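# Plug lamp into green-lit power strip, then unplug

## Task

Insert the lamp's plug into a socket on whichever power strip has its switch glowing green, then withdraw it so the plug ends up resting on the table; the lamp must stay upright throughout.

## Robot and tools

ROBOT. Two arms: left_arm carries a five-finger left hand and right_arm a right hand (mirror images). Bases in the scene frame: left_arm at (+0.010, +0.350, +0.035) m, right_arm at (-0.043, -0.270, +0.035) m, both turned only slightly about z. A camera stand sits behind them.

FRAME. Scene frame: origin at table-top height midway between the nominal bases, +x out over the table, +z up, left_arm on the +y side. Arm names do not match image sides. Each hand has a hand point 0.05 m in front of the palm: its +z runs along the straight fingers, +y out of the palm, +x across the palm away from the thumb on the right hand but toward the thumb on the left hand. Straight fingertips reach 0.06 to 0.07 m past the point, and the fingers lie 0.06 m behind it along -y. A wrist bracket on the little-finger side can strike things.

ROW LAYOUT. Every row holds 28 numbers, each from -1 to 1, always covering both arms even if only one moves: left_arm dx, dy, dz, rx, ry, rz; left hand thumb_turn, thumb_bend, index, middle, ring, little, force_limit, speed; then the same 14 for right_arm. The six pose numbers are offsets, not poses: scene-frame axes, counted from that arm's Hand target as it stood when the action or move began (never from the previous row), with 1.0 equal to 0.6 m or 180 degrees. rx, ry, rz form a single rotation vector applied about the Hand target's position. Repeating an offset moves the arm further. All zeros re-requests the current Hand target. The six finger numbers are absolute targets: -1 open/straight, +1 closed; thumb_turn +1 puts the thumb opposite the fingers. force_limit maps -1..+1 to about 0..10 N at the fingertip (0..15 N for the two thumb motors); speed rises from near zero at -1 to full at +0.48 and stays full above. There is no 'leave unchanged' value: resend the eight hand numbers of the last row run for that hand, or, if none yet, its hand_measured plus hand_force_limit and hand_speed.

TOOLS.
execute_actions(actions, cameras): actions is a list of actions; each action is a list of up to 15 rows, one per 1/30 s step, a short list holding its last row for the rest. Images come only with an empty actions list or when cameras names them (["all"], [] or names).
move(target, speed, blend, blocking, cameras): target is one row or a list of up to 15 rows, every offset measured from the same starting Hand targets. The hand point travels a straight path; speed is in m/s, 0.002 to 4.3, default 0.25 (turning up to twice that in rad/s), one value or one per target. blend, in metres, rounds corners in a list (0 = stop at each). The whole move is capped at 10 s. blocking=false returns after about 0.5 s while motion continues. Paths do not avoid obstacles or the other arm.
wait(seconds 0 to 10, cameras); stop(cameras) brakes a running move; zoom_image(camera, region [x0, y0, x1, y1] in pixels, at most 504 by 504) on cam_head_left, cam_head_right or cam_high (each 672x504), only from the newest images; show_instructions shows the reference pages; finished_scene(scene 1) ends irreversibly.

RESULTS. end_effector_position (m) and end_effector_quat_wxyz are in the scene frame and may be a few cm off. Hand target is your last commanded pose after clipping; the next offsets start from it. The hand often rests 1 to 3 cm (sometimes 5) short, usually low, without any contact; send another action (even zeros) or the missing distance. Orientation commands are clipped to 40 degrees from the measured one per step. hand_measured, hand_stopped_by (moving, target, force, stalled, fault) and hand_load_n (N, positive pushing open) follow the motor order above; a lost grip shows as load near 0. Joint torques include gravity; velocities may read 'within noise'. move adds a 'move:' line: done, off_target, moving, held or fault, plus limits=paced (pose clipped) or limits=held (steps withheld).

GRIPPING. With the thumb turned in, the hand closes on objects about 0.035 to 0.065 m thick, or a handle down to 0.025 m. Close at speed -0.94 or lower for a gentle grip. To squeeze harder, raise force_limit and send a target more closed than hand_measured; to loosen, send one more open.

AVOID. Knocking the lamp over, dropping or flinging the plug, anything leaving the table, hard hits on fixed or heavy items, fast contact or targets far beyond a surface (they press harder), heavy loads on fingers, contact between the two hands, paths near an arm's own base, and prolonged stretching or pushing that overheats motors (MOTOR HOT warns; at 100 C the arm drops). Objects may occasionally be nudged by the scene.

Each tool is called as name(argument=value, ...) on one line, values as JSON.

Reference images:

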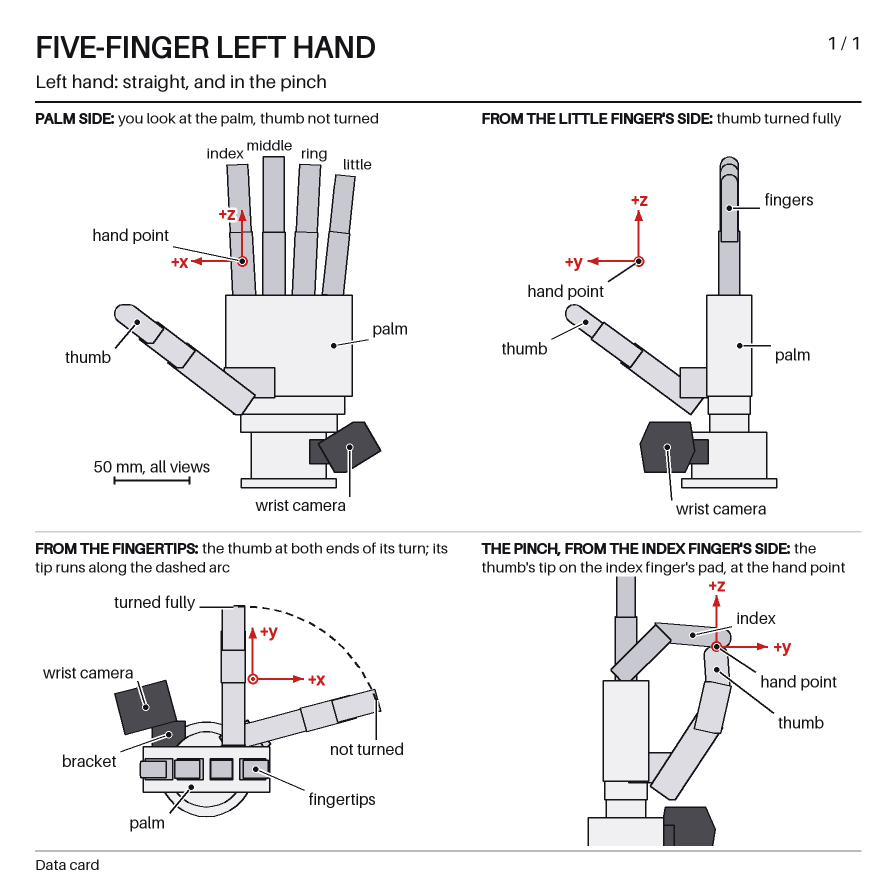

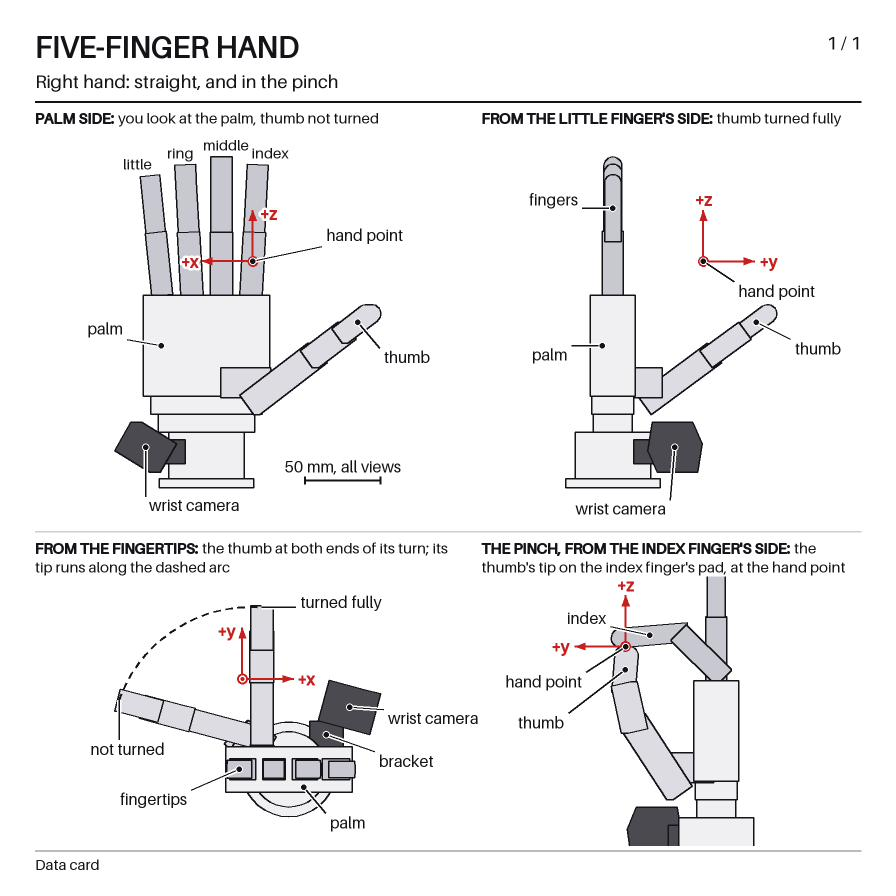

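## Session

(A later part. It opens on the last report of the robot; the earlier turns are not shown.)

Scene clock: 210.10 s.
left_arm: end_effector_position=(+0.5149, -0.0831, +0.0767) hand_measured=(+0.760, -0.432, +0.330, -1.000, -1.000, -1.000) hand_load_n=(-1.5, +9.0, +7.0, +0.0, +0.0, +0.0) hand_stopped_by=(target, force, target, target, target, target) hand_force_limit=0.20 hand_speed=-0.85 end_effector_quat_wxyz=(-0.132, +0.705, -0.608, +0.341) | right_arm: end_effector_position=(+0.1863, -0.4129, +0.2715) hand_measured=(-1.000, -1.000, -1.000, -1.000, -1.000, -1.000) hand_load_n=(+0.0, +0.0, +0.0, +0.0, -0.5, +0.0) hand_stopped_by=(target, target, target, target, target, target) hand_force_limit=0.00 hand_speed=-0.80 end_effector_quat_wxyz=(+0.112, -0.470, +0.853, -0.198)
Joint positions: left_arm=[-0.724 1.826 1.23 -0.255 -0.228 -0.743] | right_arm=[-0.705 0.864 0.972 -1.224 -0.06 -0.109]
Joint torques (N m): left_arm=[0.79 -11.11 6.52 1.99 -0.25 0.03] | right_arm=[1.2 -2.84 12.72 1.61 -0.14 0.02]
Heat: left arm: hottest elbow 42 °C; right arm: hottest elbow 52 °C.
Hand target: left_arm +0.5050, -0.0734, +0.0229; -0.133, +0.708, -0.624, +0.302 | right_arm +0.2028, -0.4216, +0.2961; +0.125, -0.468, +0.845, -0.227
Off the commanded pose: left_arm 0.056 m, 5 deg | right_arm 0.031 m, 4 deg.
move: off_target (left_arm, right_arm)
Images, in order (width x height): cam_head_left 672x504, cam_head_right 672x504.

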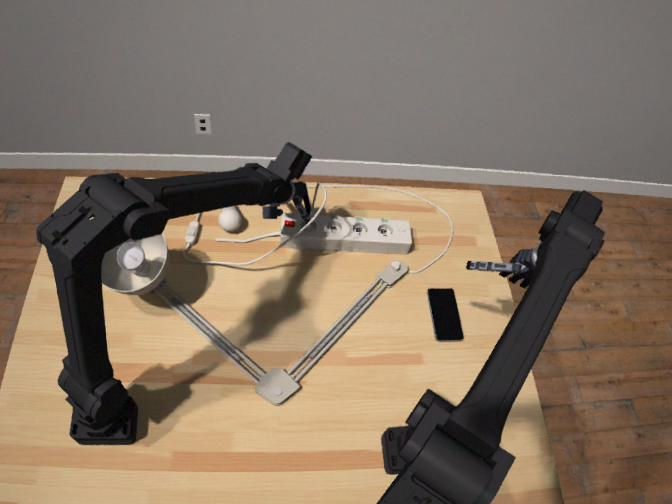

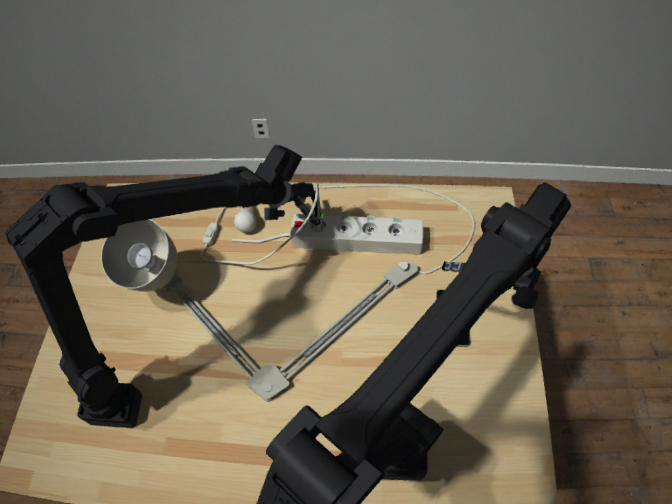

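zoom_image(camera="cam_head_right", region=[305, 205, 330, 235])

zoom_image(camera="cam_head_left", region=[297, 205, 322, 235])

Scaled by 16.800 from the camera's 672x504 image, which has a finer 960x720 frame.

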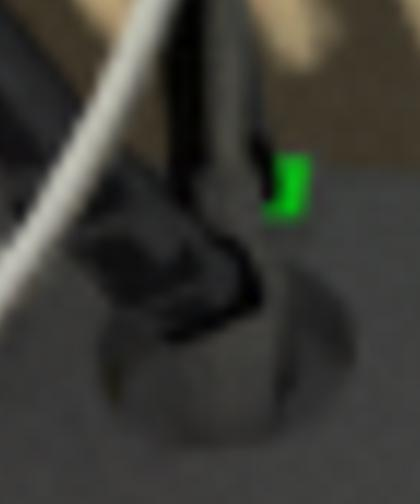

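Scaled by 16.800 from the camera's 672x504 image, which has a finer 960x720 frame.

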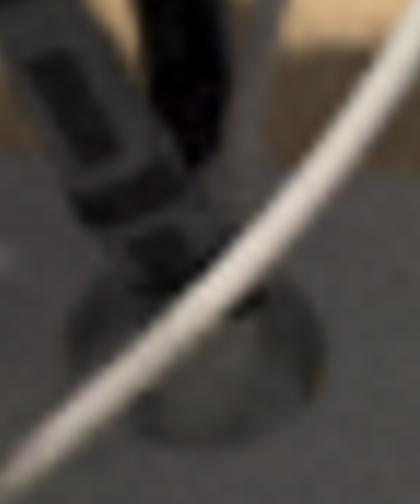

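zoom_image(camera="cam_head_right", region=[95, 205, 195, 305])

Scaled by 5.040 from the camera's 672x504 image, which has a finer 960x720 frame.

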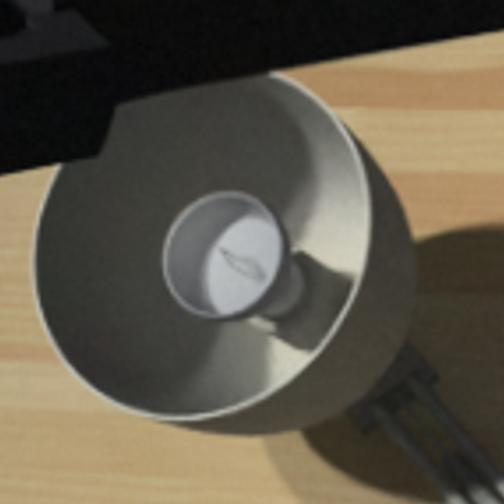

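move(target=[0.0273,-0.0192,0.091,0,0,0,0.76,0.96,0.33,-1,-1,-1,0.2,-0.85,0,0,0,0,0,0,-1,-1,-1,-1,-1,-1,0,-0.8], speed=0.08, cameras=["cam_head_left","cam_head_right"])

zoom_image(camera="cam_head_left", region=[290, 200, 320, 240])

zoom_image(camera="cam_head_right", region=[300, 200, 330, 240])

Scene clock: 213.67 s.
left_arm: end_effector_position=(+0.5088, -0.0785, +0.0743) hand_measured=(+0.760, -0.432, +0.330, -1.000, -1.000, -1.000) hand_load_n=(-2.5, +11.5, +2.0, +0.0, -0.5, +0.0) hand_stopped_by=(target, force, target, target, target, target) hand_force_limit=0.20 hand_speed=-0.85 end_effector_quat_wxyz=(-0.129, +0.712, -0.621, +0.300) | right_arm: end_effector_position=(+0.1863, -0.4129, +0.2715) hand_measured=(-1.000, -1.000, -1.000, -1.000, -1.000, -1.000) hand_load_n=(+0.0, +0.0, +0.0, +0.0, +0.0, +0.0) hand_stopped_by=(target, target, target, target, target, target) hand_force_limit=0.00 hand_speed=-0.80 end_effector_quat_wxyz=(+0.112, -0.470, +0.853, -0.198)
Joint positions: left_arm=[-0.724 1.838 1.284 -0.385 -0.226 -0.743] | right_arm=[-0.705 0.864 0.972 -1.224 -0.06 -0.109]
Joint torques (N m): left_arm=[1.03 -14.86 12.33 1.18 -0.29 0.05] | right_arm=[1.44 -2.96 12.7 1.63 -0.13 0.04]
Heat: left arm: hottest elbow 42 °C; right arm: hottest elbow 52 °C.
Hand target: left_arm +0.5213, -0.0848, +0.0773; -0.133, +0.709, -0.624, +0.301 | right_arm +0.2028, -0.4216, +0.2961; +0.125, -0.468, +0.845, -0.227
Off the commanded pose: left_arm 0.015 m, 1 deg | right_arm 0.031 m, 4 deg.
move: off_target (left_arm, right_arm)
Images, in order (width x height): cam_head_left 672x504, cam_head_right 672x504.

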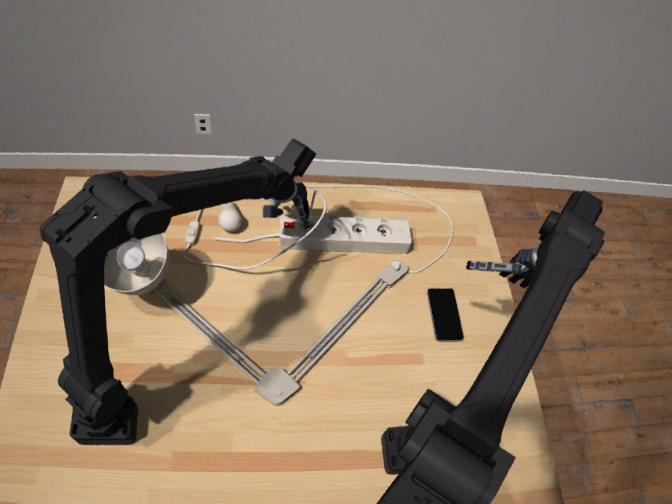

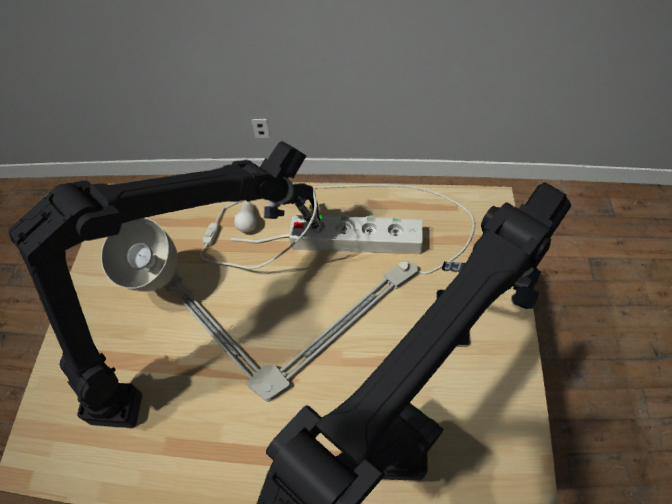

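Scaled by 12.600 from the camera's 672x504 image, which has a finer 960x720 frame.

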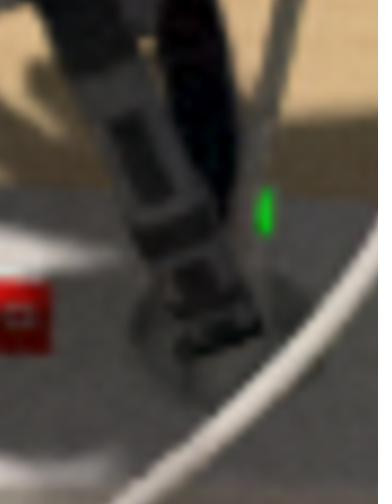

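Scaled by 12.600 from the camera's 672x504 image, which has a finer 960x720 frame.

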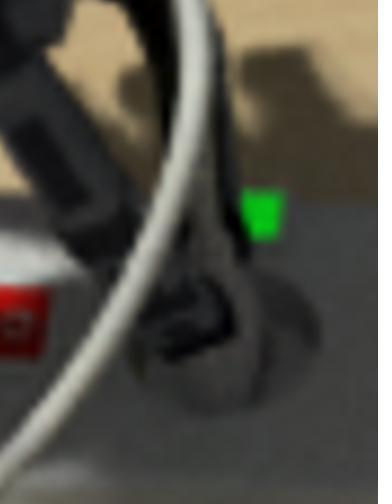

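move(target=[0.0,0.0,-0.055,0,0,0,0.76,0.96,0.33,-1,-1,-1,0.2,-0.85,0,0,0,0,0,0,-1,-1,-1,-1,-1,-1,0,-0.8], speed=0.08, cameras=["cam_head_left","cam_head_right"])

zoom_image(camera="cam_head_left", region=[290, 200, 320, 240])

zoom_image(camera="cam_head_right", region=[300, 200, 330, 240])

Scene clock: 215.13 s.
left_arm: end_effector_position=(+0.5174, -0.0855, +0.0734) hand_measured=(+0.760, -0.432, +0.330, -1.000, -1.000, -1.000) hand_load_n=(-3.5, +10.5, +2.5, +0.0, +0.0, +0.0) hand_stopped_by=(target, force, target, target, target, target) hand_force_limit=0.20 hand_speed=-0.85 end_effector_quat_wxyz=(-0.130, +0.709, -0.616, +0.318) | right_arm: end_effector_position=(+0.1863, -0.4129, +0.2715) hand_measured=(-1.000, -1.000, -1.000, -1.000, -1.000, -1.000) hand_load_n=(-0.5, +0.0, +0.0, +0.0, -0.5, +0.0) hand_stopped_by=(target, target, target, target, target, target) hand_force_limit=0.00 hand_speed=-0.80 end_effector_quat_wxyz=(+0.112, -0.470, +0.853, -0.198)
Joint positions: left_arm=[-0.724 1.852 1.284 -0.332 -0.226 -0.743] | right_arm=[-0.705 0.864 0.972 -1.224 -0.06 -0.109]
Joint torques (N m): left_arm=[0.97 -12.57 9.48 2.11 -0.27 0.05] | right_arm=[1.26 -2.73 12.75 1.59 -0.14 0.04]
Heat: left arm: hottest elbow 42 °C; right arm: hottest elbow 52 °C.
Hand target: left_arm +0.5213, -0.0849, +0.0444; -0.133, +0.709, -0.624, +0.302 | right_arm +0.2028, -0.4216, +0.2961; +0.125, -0.468, +0.845, -0.227
Off the commanded pose: left_arm 0.029 m, 2 deg | right_arm 0.031 m, 4 deg.
move: off_target (left_arm, right_arm)
Images, in order (width x height): cam_head_left 672x504, cam_head_right 672x504.

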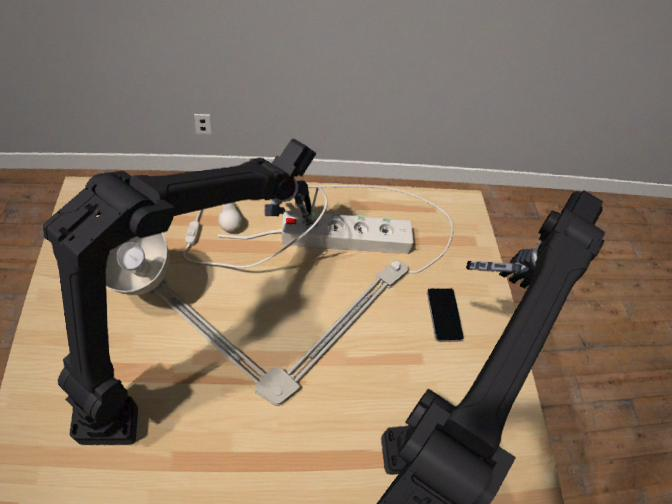

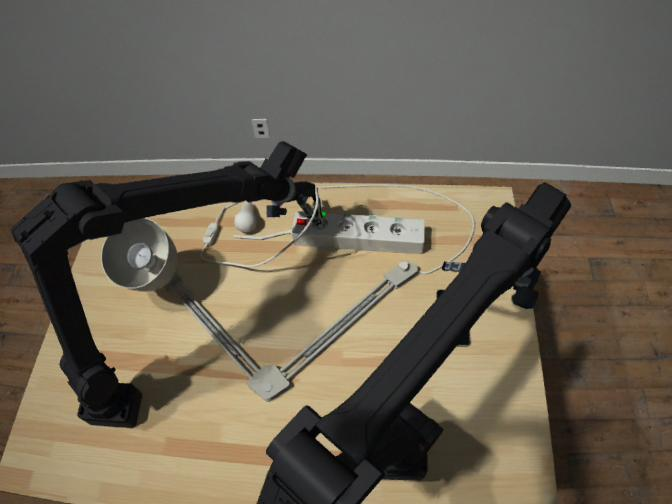

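Scaled by 12.600 from the camera's 672x504 image, which has a finer 960x720 frame.

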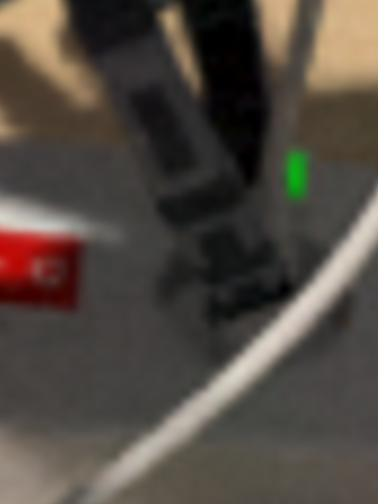

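Scaled by 12.600 from the camera's 672x504 image, which has a finer 960x720 frame.

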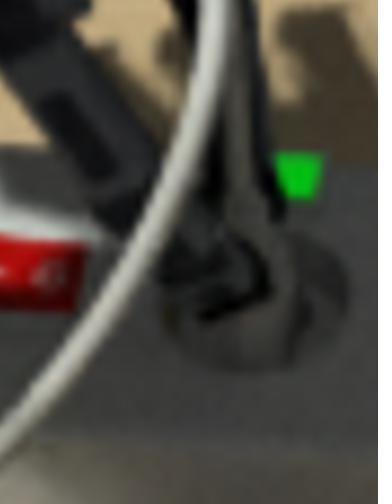

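move(target=[-0.005,0.004,0.085,0,0,0,0.76,0.96,0.33,-1,-1,-1,0.2,-0.85,0,0,0,0,0,0,-1,-1,-1,-1,-1,-1,0,-0.8], speed=0.08, cameras=["cam_head_left","cam_head_right"])

zoom_image(camera="cam_head_left", region=[285, 195, 325, 245])

zoom_image(camera="cam_head_right", region=[295, 195, 335, 245])

Scene clock: 216.77 s.
left_arm: end_effector_position=(+0.5084, -0.0782, +0.0732) hand_measured=(+0.760, -0.432, +0.330, -1.000, -1.000, -1.000) hand_load_n=(-1.5, +11.5, +2.0, +0.0, +0.0, +0.0) hand_stopped_by=(target, force, target, target, target, target) hand_force_limit=0.20 hand_speed=-0.85 end_effector_quat_wxyz=(-0.129, +0.714, -0.625, +0.290) | right_arm: end_effector_position=(+0.1863, -0.4129, +0.2715) hand_measured=(-1.000, -1.000, -1.000, -1.000, -1.000, -1.000) hand_load_n=(+0.0, +0.0, +0.0, +0.0, +0.0, +0.0) hand_stopped_by=(target, target, target, target, target, target) hand_force_limit=0.00 hand_speed=-0.80 end_effector_quat_wxyz=(+0.112, -0.470, +0.853, -0.198)
Joint positions: left_arm=[-0.724 1.846 1.302 -0.417 -0.226 -0.743] | right_arm=[-0.705 0.864 0.972 -1.224 -0.06 -0.109]
Joint torques (N m): left_arm=[1.03 -18.26 11.34 0.84 -0.3 0.05] | right_arm=[1.2 -3.08 12.74 1.69 -0.12 0.04]
Heat: left arm: hottest elbow 42 °C; right arm: hottest elbow 52 °C.
Hand target: left_arm +0.5183, -0.0825, +0.0954; -0.133, +0.709, -0.624, +0.302 | right_arm +0.2028, -0.4216, +0.2961; +0.125, -0.468, +0.845, -0.227
Off the commanded pose: left_arm 0.025 m, 2 deg | right_arm 0.031 m, 4 deg.
move: off_target (left_arm, right_arm)
Images, in order (width x height): cam_head_left 672x504, cam_head_right 672x504.

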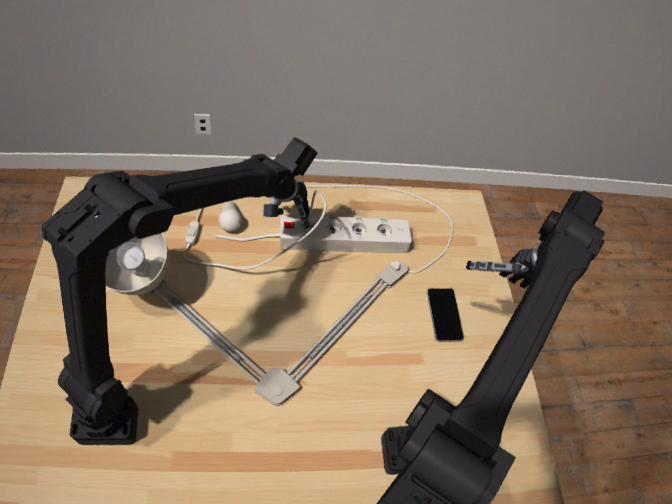

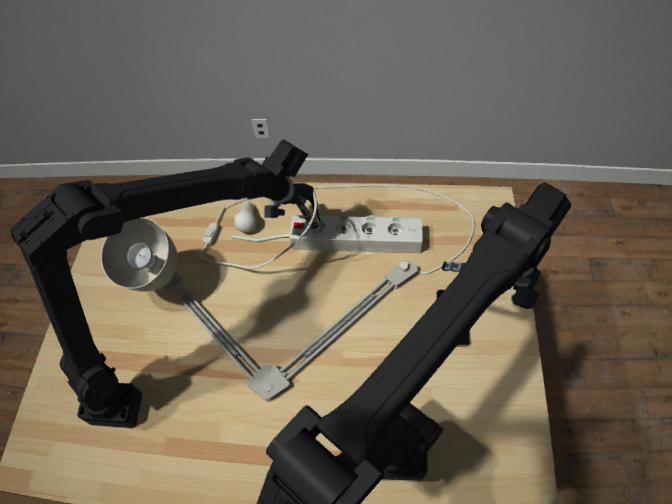

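Scaled by 10.080 from the camera's 672x504 image, which has a finer 960x720 frame.

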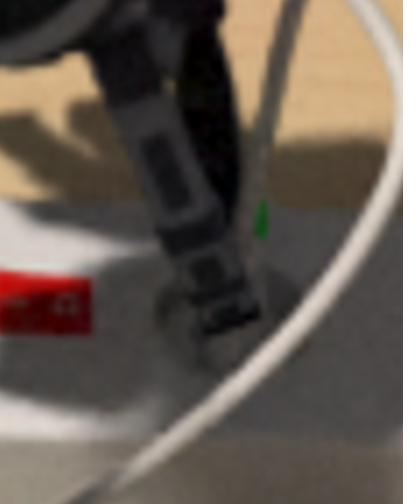

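Scaled by 10.080 from the camera's 672x504 image, which has a finer 960x720 frame.

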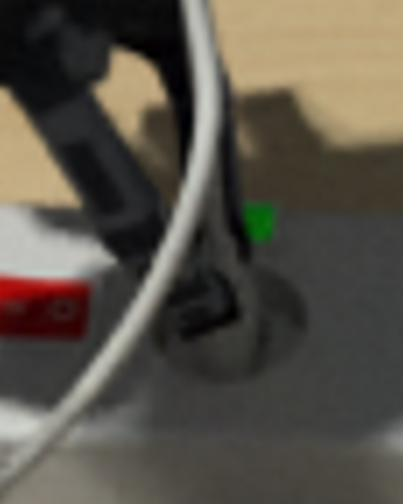

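move(target=[0.0,0.0,0.05,0,0,0,0.76,0.96,0.33,-1,-1,-1,0.2,-0.85,0,0,0,0,0,0,-1,-1,-1,-1,-1,-1,0,-0.8], speed=0.06, cameras=["cam_head_left","cam_head_right"])

zoom_image(camera="cam_head_left", region=[285, 195, 325, 245])

zoom_image(camera="cam_head_right", region=[295, 195, 335, 245])

Scene clock: 218.03 s.
left_arm: end_effector_position=(+0.4967, -0.0683, +0.0740) hand_measured=(+0.760, -0.434, +0.330, -1.000, -1.000, -1.000) hand_load_n=(-1.0, +12.0, +3.0, +0.0, +0.0, +0.0) hand_stopped_by=(target, force, target, target, target, target) hand_force_limit=0.20 hand_speed=-0.85 end_effector_quat_wxyz=(-0.129, +0.717, -0.634, +0.260) | right_arm: end_effector_position=(+0.1863, -0.4129, +0.2715) hand_measured=(-1.000, -1.000, -1.000, -1.000, -1.000, -1.000) hand_load_n=(+0.0, -0.5, +0.0, +0.0, +0.0, +0.0) hand_stopped_by=(target, target, target, target, target, target) hand_force_limit=0.00 hand_speed=-0.80 end_effector_quat_wxyz=(+0.112, -0.470, +0.853, -0.198)
Joint positions: left_arm=[-0.724 1.833 1.31 -0.499 -0.227 -0.74] | right_arm=[-0.705 0.864 0.972 -1.224 -0.06 -0.109]
Joint torques (N m): left_arm=[1.03 -20.25 13.34 1.24 -0.28 0.03] | right_arm=[1.2 -2.96 12.75 1.61 -0.13 0.04]
Heat: left arm: hottest elbow 42 °C; right arm: hottest elbow 52 °C.
Hand target: left_arm +0.5184, -0.0825, +0.1255; -0.133, +0.709, -0.624, +0.302 | right_arm +0.2028, -0.4216, +0.2961; +0.125, -0.468, +0.845, -0.227
Off the commanded pose: left_arm 0.058 m, 5 deg | right_arm 0.031 m, 4 deg.
move: off_target (left_arm, right_arm)
Images, in order (width x height): cam_head_left 672x504, cam_head_right 672x504.

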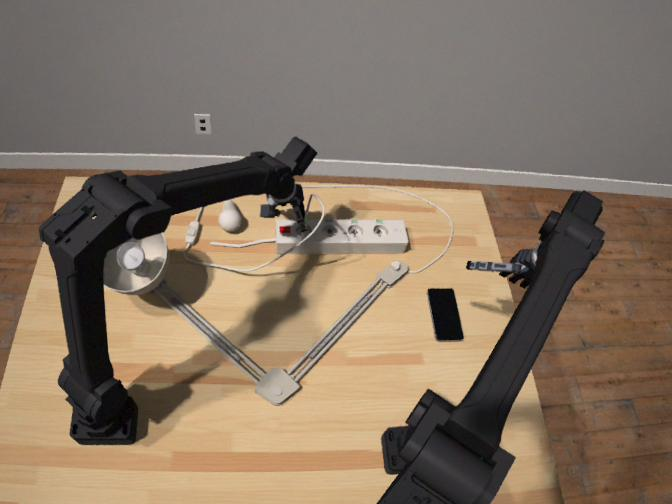

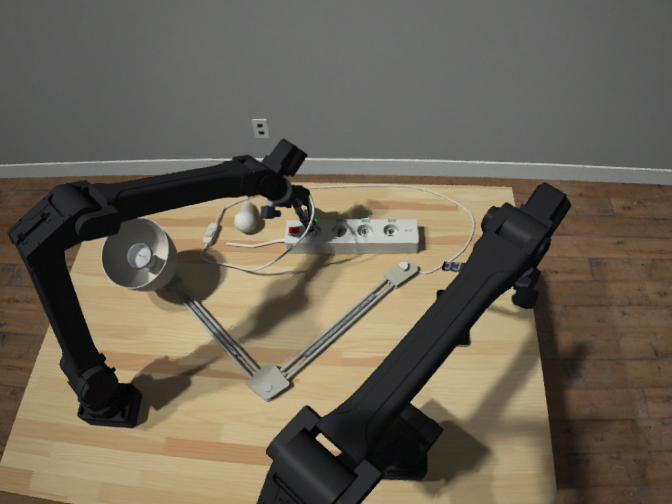

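Scaled by 10.080 from the camera's 672x504 image, which has a finer 960x720 frame.

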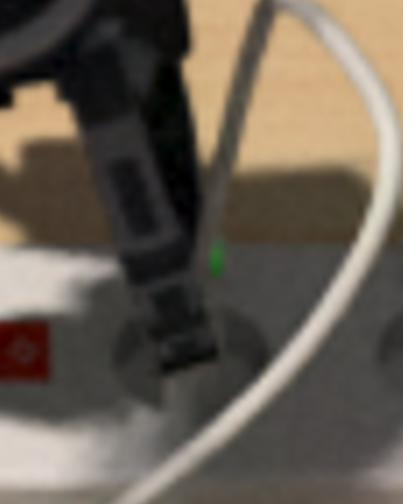

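Scaled by 10.080 from the camera's 672x504 image, which has a finer 960x720 frame.

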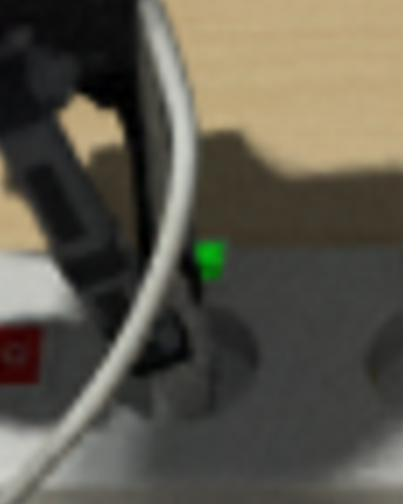

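move(target=[0.0125,-0.011,0.05,0,0,0,0.76,0.98,0.33,-1,-1,-1,0.3,-0.85,0,0,0,0,0,0,-1,-1,-1,-1,-1,-1,0,-0.8], speed=0.06, cameras=["cam_head_left","cam_head_right"])

zoom_image(camera="cam_head_left", region=[285, 195, 325, 245])

zoom_image(camera="cam_head_right", region=[295, 195, 335, 245])

Scene clock: 219.67 s.
left_arm: end_effector_position=(+0.5000, -0.0703, +0.0922) hand_measured=(+0.760, -0.434, +0.330, -1.000, -1.000, -1.000) hand_load_n=(-1.0, +12.0, +4.0, +0.0, +0.0, +0.0) hand_stopped_by=(target, force, target, target, target, target) hand_force_limit=0.30 hand_speed=-0.85 end_effector_quat_wxyz=(-0.130, +0.716, -0.639, +0.248) | right_arm: end_effector_position=(+0.1863, -0.4129, +0.2715) hand_measured=(-1.000, -1.000, -1.000, -1.000, -1.000, -1.000) hand_load_n=(+0.0, +0.0, +0.0, +0.0, +0.0, +0.0) hand_stopped_by=(target, target, target, target, target, target) hand_force_limit=0.00 hand_speed=-0.80 end_effector_quat_wxyz=(+0.112, -0.470, +0.853, -0.198)
Joint positions: left_arm=[-0.724 1.831 1.371 -0.587 -0.229 -0.734] | right_arm=[-0.705 0.864 0.972 -1.224 -0.06 -0.109]
Joint torques (N m): left_arm=[0.91 -21.07 14.61 1.44 -0.21 -0.03] | right_arm=[1.2 -2.84 12.71 1.61 -0.12 0.04]
Heat: left arm: hottest elbow 42 °C; right arm: hottest elbow 52 °C.
Hand target: left_arm +0.5258, -0.0891, +0.1554; -0.133, +0.708, -0.624, +0.302 | right_arm +0.2028, -0.4216, +0.2961; +0.125, -0.468, +0.845, -0.227
Off the commanded pose: left_arm 0.071 m, 6 deg | right_arm 0.031 m, 4 deg.
move: off_target (left_arm, right_arm)
Images, in order (width x height): cam_head_left 672x504, cam_head_right 672x504.

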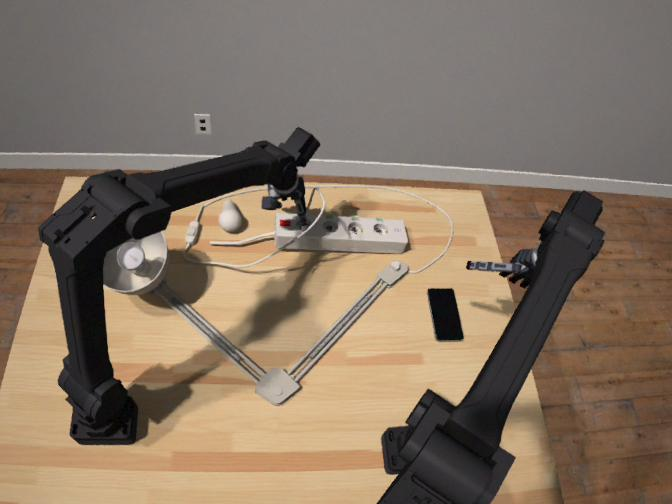

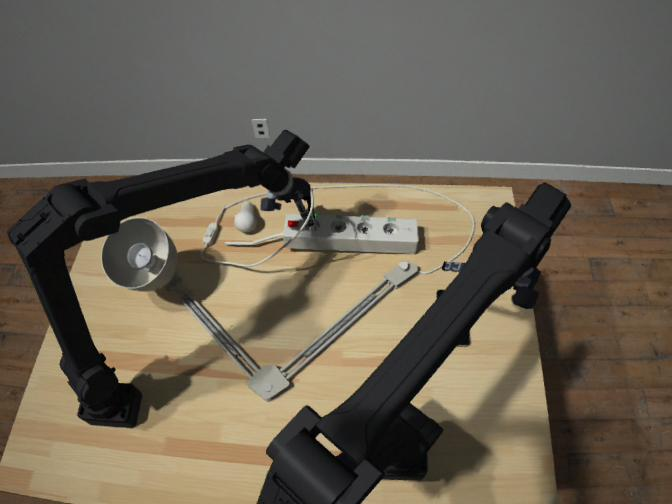

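Scaled by 10.080 from the camera's 672x504 image, which has a finer 960x720 frame.

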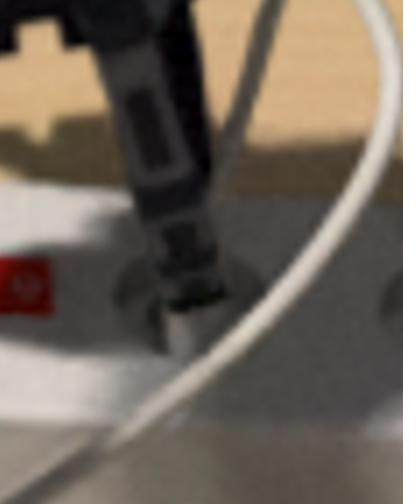

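Scaled by 10.080 from the camera's 672x504 image, which has a finer 960x720 frame.

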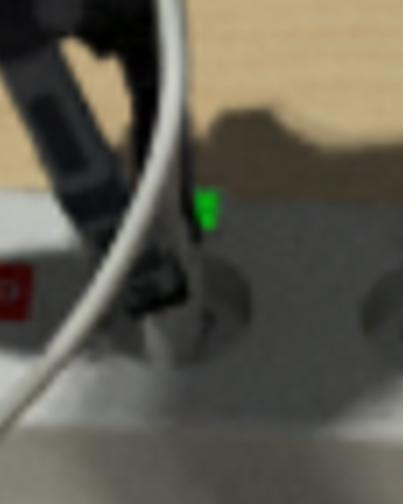

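move(target=[[-0.01,0.008,-0.1,0,0,0,0.76,0.98,0.33,-1,-1,-1,0.3,-0.85,0,0,0,0,0,0,-1,-1,-1,-1,-1,-1,0,-0.8],[-0.02,0.016,-0.13,0,0,0,0.76,0.98,0.33,-1,-1,-1,0.3,-0.85,0,0,0,0,0,0,-1,-1,-1,-1,-1,-1,0,-0.8]], speed=0.04, cameras=["cam_head_left","cam_head_right","cam_high"])

zoom_image(camera="cam_head_left", region=[265, 190, 425, 265])

Scene clock: 223.50 s.
left_arm: end_effector_position=(+0.5072, -0.0759, +0.0753) hand_measured=(+0.760, -0.434, +0.330, -1.000, -1.000, -1.000) hand_load_n=(-1.5, +10.5, +6.0, +0.0, +0.0, +0.0) hand_stopped_by=(target, force, target, target, target, target) hand_force_limit=0.30 hand_speed=-0.85 end_effector_quat_wxyz=(-0.133, +0.710, -0.628, +0.291) | right_arm: end_effector_position=(+0.1863, -0.4129, +0.2715) hand_measured=(-1.000, -1.000, -1.000, -1.000, -1.000, -1.000) hand_load_n=(+0.0, -0.5, +0.5, +0.0, +0.0, +0.0) hand_stopped_by=(target, target, target, target, target, target) hand_force_limit=0.00 hand_speed=-0.80 end_effector_quat_wxyz=(+0.112, -0.470, +0.853, -0.198)
Joint positions: left_arm=[-0.724 1.837 1.294 -0.414 -0.23 -0.731] | right_arm=[-0.705 0.864 0.972 -1.224 -0.06 -0.109]
Joint torques (N m): left_arm=[0.91 -16.32 8.94 2.55 -0.17 -0.06] | right_arm=[1.44 -2.73 12.7 1.63 -0.14 0.03]
Heat: left arm: hottest elbow 43 °C; right arm: hottest elbow 52 °C.
Hand target: left_arm +0.5139, -0.0796, +0.0774; -0.133, +0.709, -0.624, +0.302 | right_arm +0.2028, -0.4216, +0.2961; +0.125, -0.468, +0.845, -0.227
Off the commanded pose: left_arm 0.008 m, 1 deg | right_arm 0.031 m, 4 deg.
move: off_target (right_arm)

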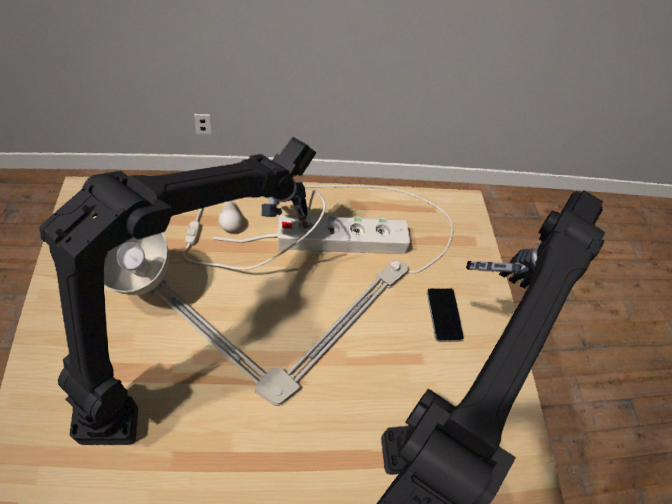

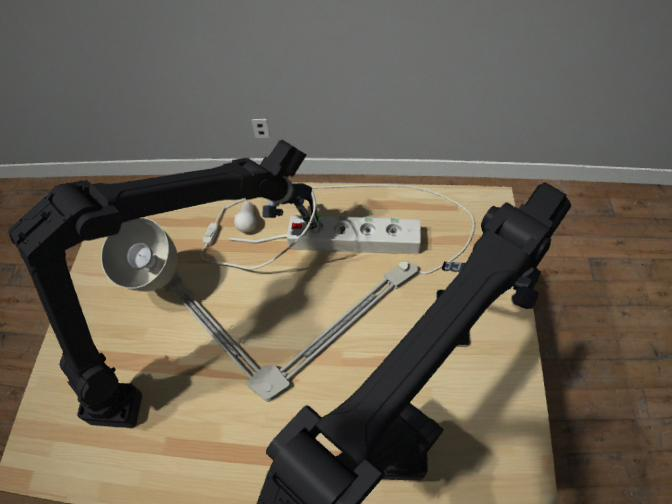

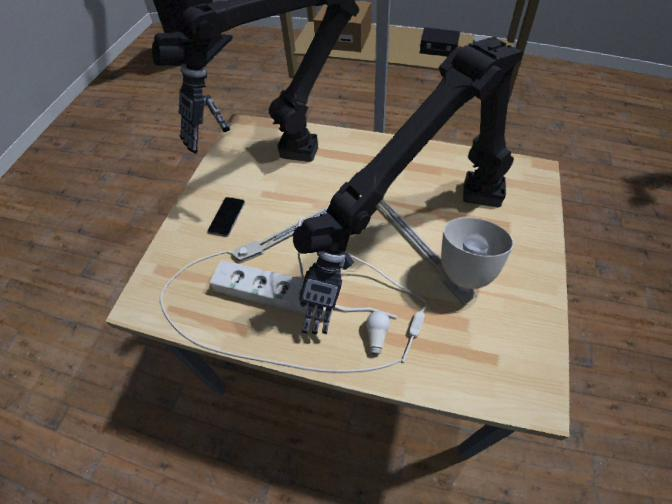

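Scaled by 3.150 from the camera's 672x504 image, which has a finer 960x720 frame.

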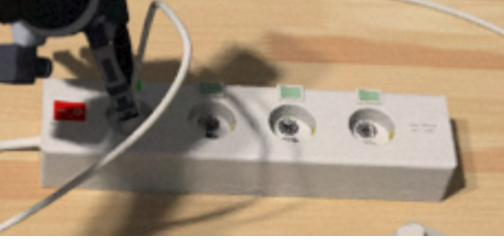

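move(target=[[0,0,0.03,0,0.03,0,0.76,0.98,0.33,-1,-1,-1,0.3,-0.85,0,0,0,0,0,0,-1,-1,-1,-1,-1,-1,0,-0.8],[0,0,0.035,0,-0.03,0,0.76,0.98,0.33,-1,-1,-1,0.3,-0.85,0,0,0,0,0,0,-1,-1,-1,-1,-1,-1,0,-0.8],[0,0,0.04,0,0.03,0,0.76,0.98,0.33,-1,-1,-1,0.3,-0.85,0,0,0,0,0,0,-1,-1,-1,-1,-1,-1,0,-0.8],[0,0,0.04,0,0.0,0,0.76,0.98,0.33,-1,-1,-1,0.3,-0.85,0,0,0,0,0,0,-1,-1,-1,-1,-1,-1,0,-0.8]], speed=0.15, cameras=["cam_head_left","cam_head_right"])

zoom_image(camera="cam_head_left", region=[265, 190, 425, 265])

zoom_image(camera="cam_head_right", region=[295, 195, 335, 245])

Scene clock: 228.63 s.
left_arm: end_effector_position=(+0.5072, -0.0666, +0.0785) hand_measured=(+0.760, -0.434, +0.330, -1.000, -1.000, -1.000) hand_load_n=(-3.5, +10.0, +5.5, +0.0, +0.0, +0.0) hand_stopped_by=(target, force, target, target, target, target) hand_force_limit=0.30 hand_speed=-0.85 end_effector_quat_wxyz=(-0.133, +0.715, -0.630, +0.273) | right_arm: end_effector_position=(+0.1863, -0.4129, +0.2715) hand_measured=(-1.000, -1.000, -1.000, -1.000, -1.000, -1.000) hand_load_n=(+0.0, +0.0, +0.0, +0.0, -0.5, +0.0) hand_stopped_by=(target, target, target, target, target, target) hand_force_limit=0.00 hand_speed=-0.80 end_effector_quat_wxyz=(+0.112, -0.470, +0.853, -0.198)
Joint positions: left_arm=[-0.712 1.833 1.313 -0.473 -0.227 -0.729] | right_arm=[-0.705 0.864 0.972 -1.224 -0.06 -0.109]
Joint torques (N m): left_arm=[-0.09 -18.73 9.5 2.63 -0.25 -0.08] | right_arm=[1.32 -3.02 12.74 1.63 -0.13 0.04]
Heat: left arm: hottest elbow 43 °C; right arm: hottest elbow 52 °C.
Hand target: left_arm +0.5139, -0.0795, +0.1014; -0.133, +0.709, -0.624, +0.302 | right_arm +0.2028, -0.4216, +0.2961; +0.125, -0.468, +0.845, -0.227
Off the commanded pose: left_arm 0.027 m, 3 deg | right_arm 0.031 m, 4 deg.
move: off_target (left_arm, right_arm)
Images, in order (width x height): cam_head_left 672x504, cam_head_right 672x504.

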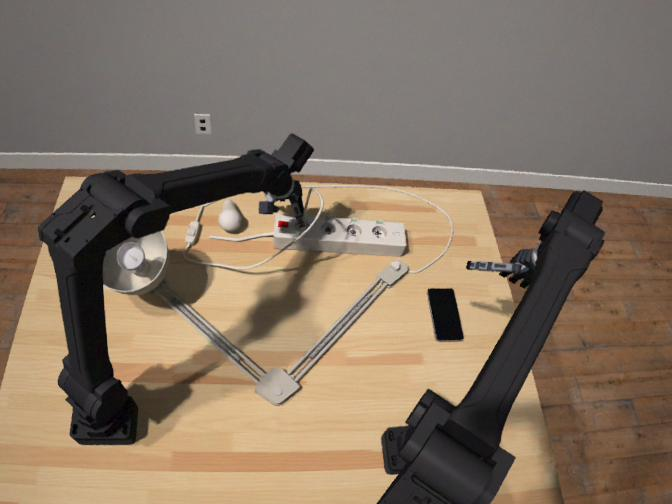

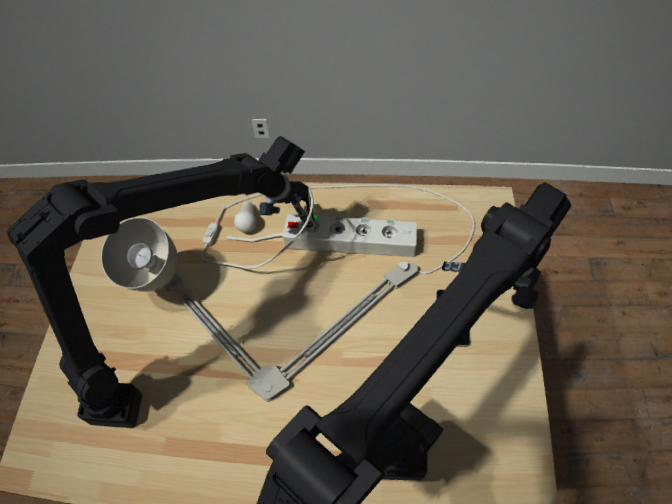

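Scaled by 3.150 from the camera's 672x504 image, which has a finer 960x720 frame.

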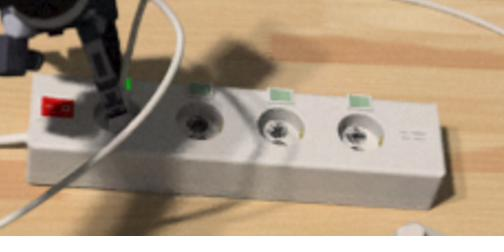

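Scaled by 10.080 from the camera's 672x504 image, which has a finer 960x720 frame.

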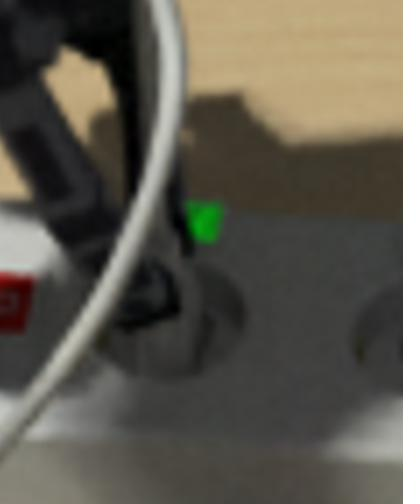

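move(target=[0,0,-0.05,0,0,0,0.76,0.98,0.33,-1,-1,-1,0.3,-0.85,0.333,0.41,-0.17,0,0,0.178,1,-1,-1,-1,-1,-1,0,-0.5], speed=0.2, cameras=["cam_head_left","cam_head_right","cam_high"])

Scene clock: 232.27 s.
left_arm: end_effector_position=(+0.5125, -0.0708, +0.0756) hand_measured=(+0.760, -0.434, +0.330, -1.000, -1.000, -1.000) hand_load_n=(-3.0, +9.5, +7.0, +0.0, +0.0, +0.0) hand_stopped_by=(target, force, target, target, target, target) hand_force_limit=0.30 hand_speed=-0.85 end_effector_quat_wxyz=(-0.134, +0.712, -0.623, +0.295) | right_arm: end_effector_position=(+0.3775, -0.1835, +0.1728) hand_measured=(+1.000, -1.000, -1.000, -1.000, -1.000, -1.000) hand_load_n=(+0.0, +0.0, +0.0, +0.0, +0.0, +0.0) hand_stopped_by=(target, target, target, target, target, target) hand_force_limit=0.00 hand_speed=-0.50 end_effector_quat_wxyz=(-0.158, +0.687, -0.690, +0.166)
Joint positions: left_arm=[-0.712 1.835 1.288 -0.4 -0.227 -0.729] | right_arm=[0.133 1.319 1.03 -0.827 0.08 0.137]
Joint torques (N m): left_arm=[-0.09 -15.5 8.9 2.62 -0.26 -0.08] | right_arm=[1.03 -8.12 12.25 1.66 -0.09 -0.04]
Heat: left arm: hottest elbow 43 °C; right arm: hottest elbow 52 °C.
Hand target: left_arm +0.5139, -0.0795, +0.0714; -0.133, +0.709, -0.624, +0.302 | right_arm +0.4025, -0.1756, +0.1940; -0.183, +0.683, -0.683, +0.183
Off the commanded pose: left_arm 0.010 m, 1 deg | right_arm 0.034 m, 4 deg.
move: off_target (right_arm)

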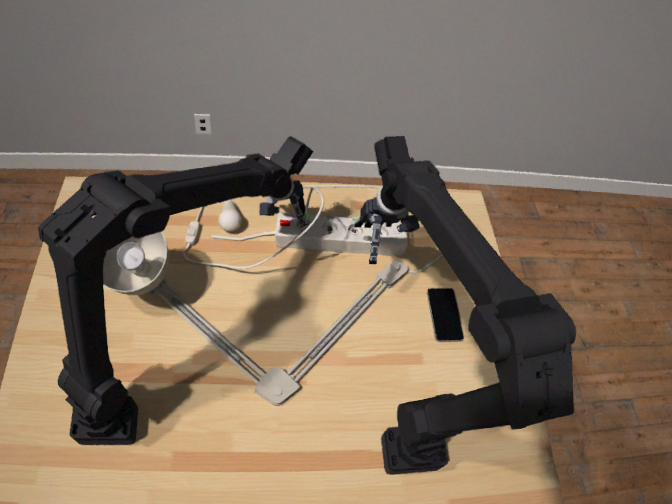

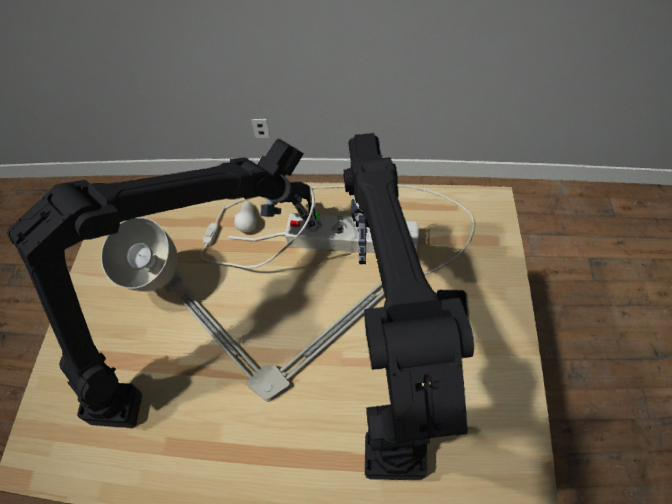

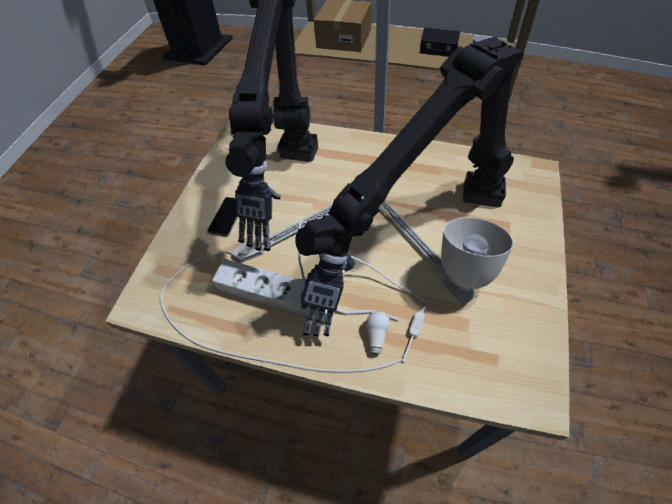

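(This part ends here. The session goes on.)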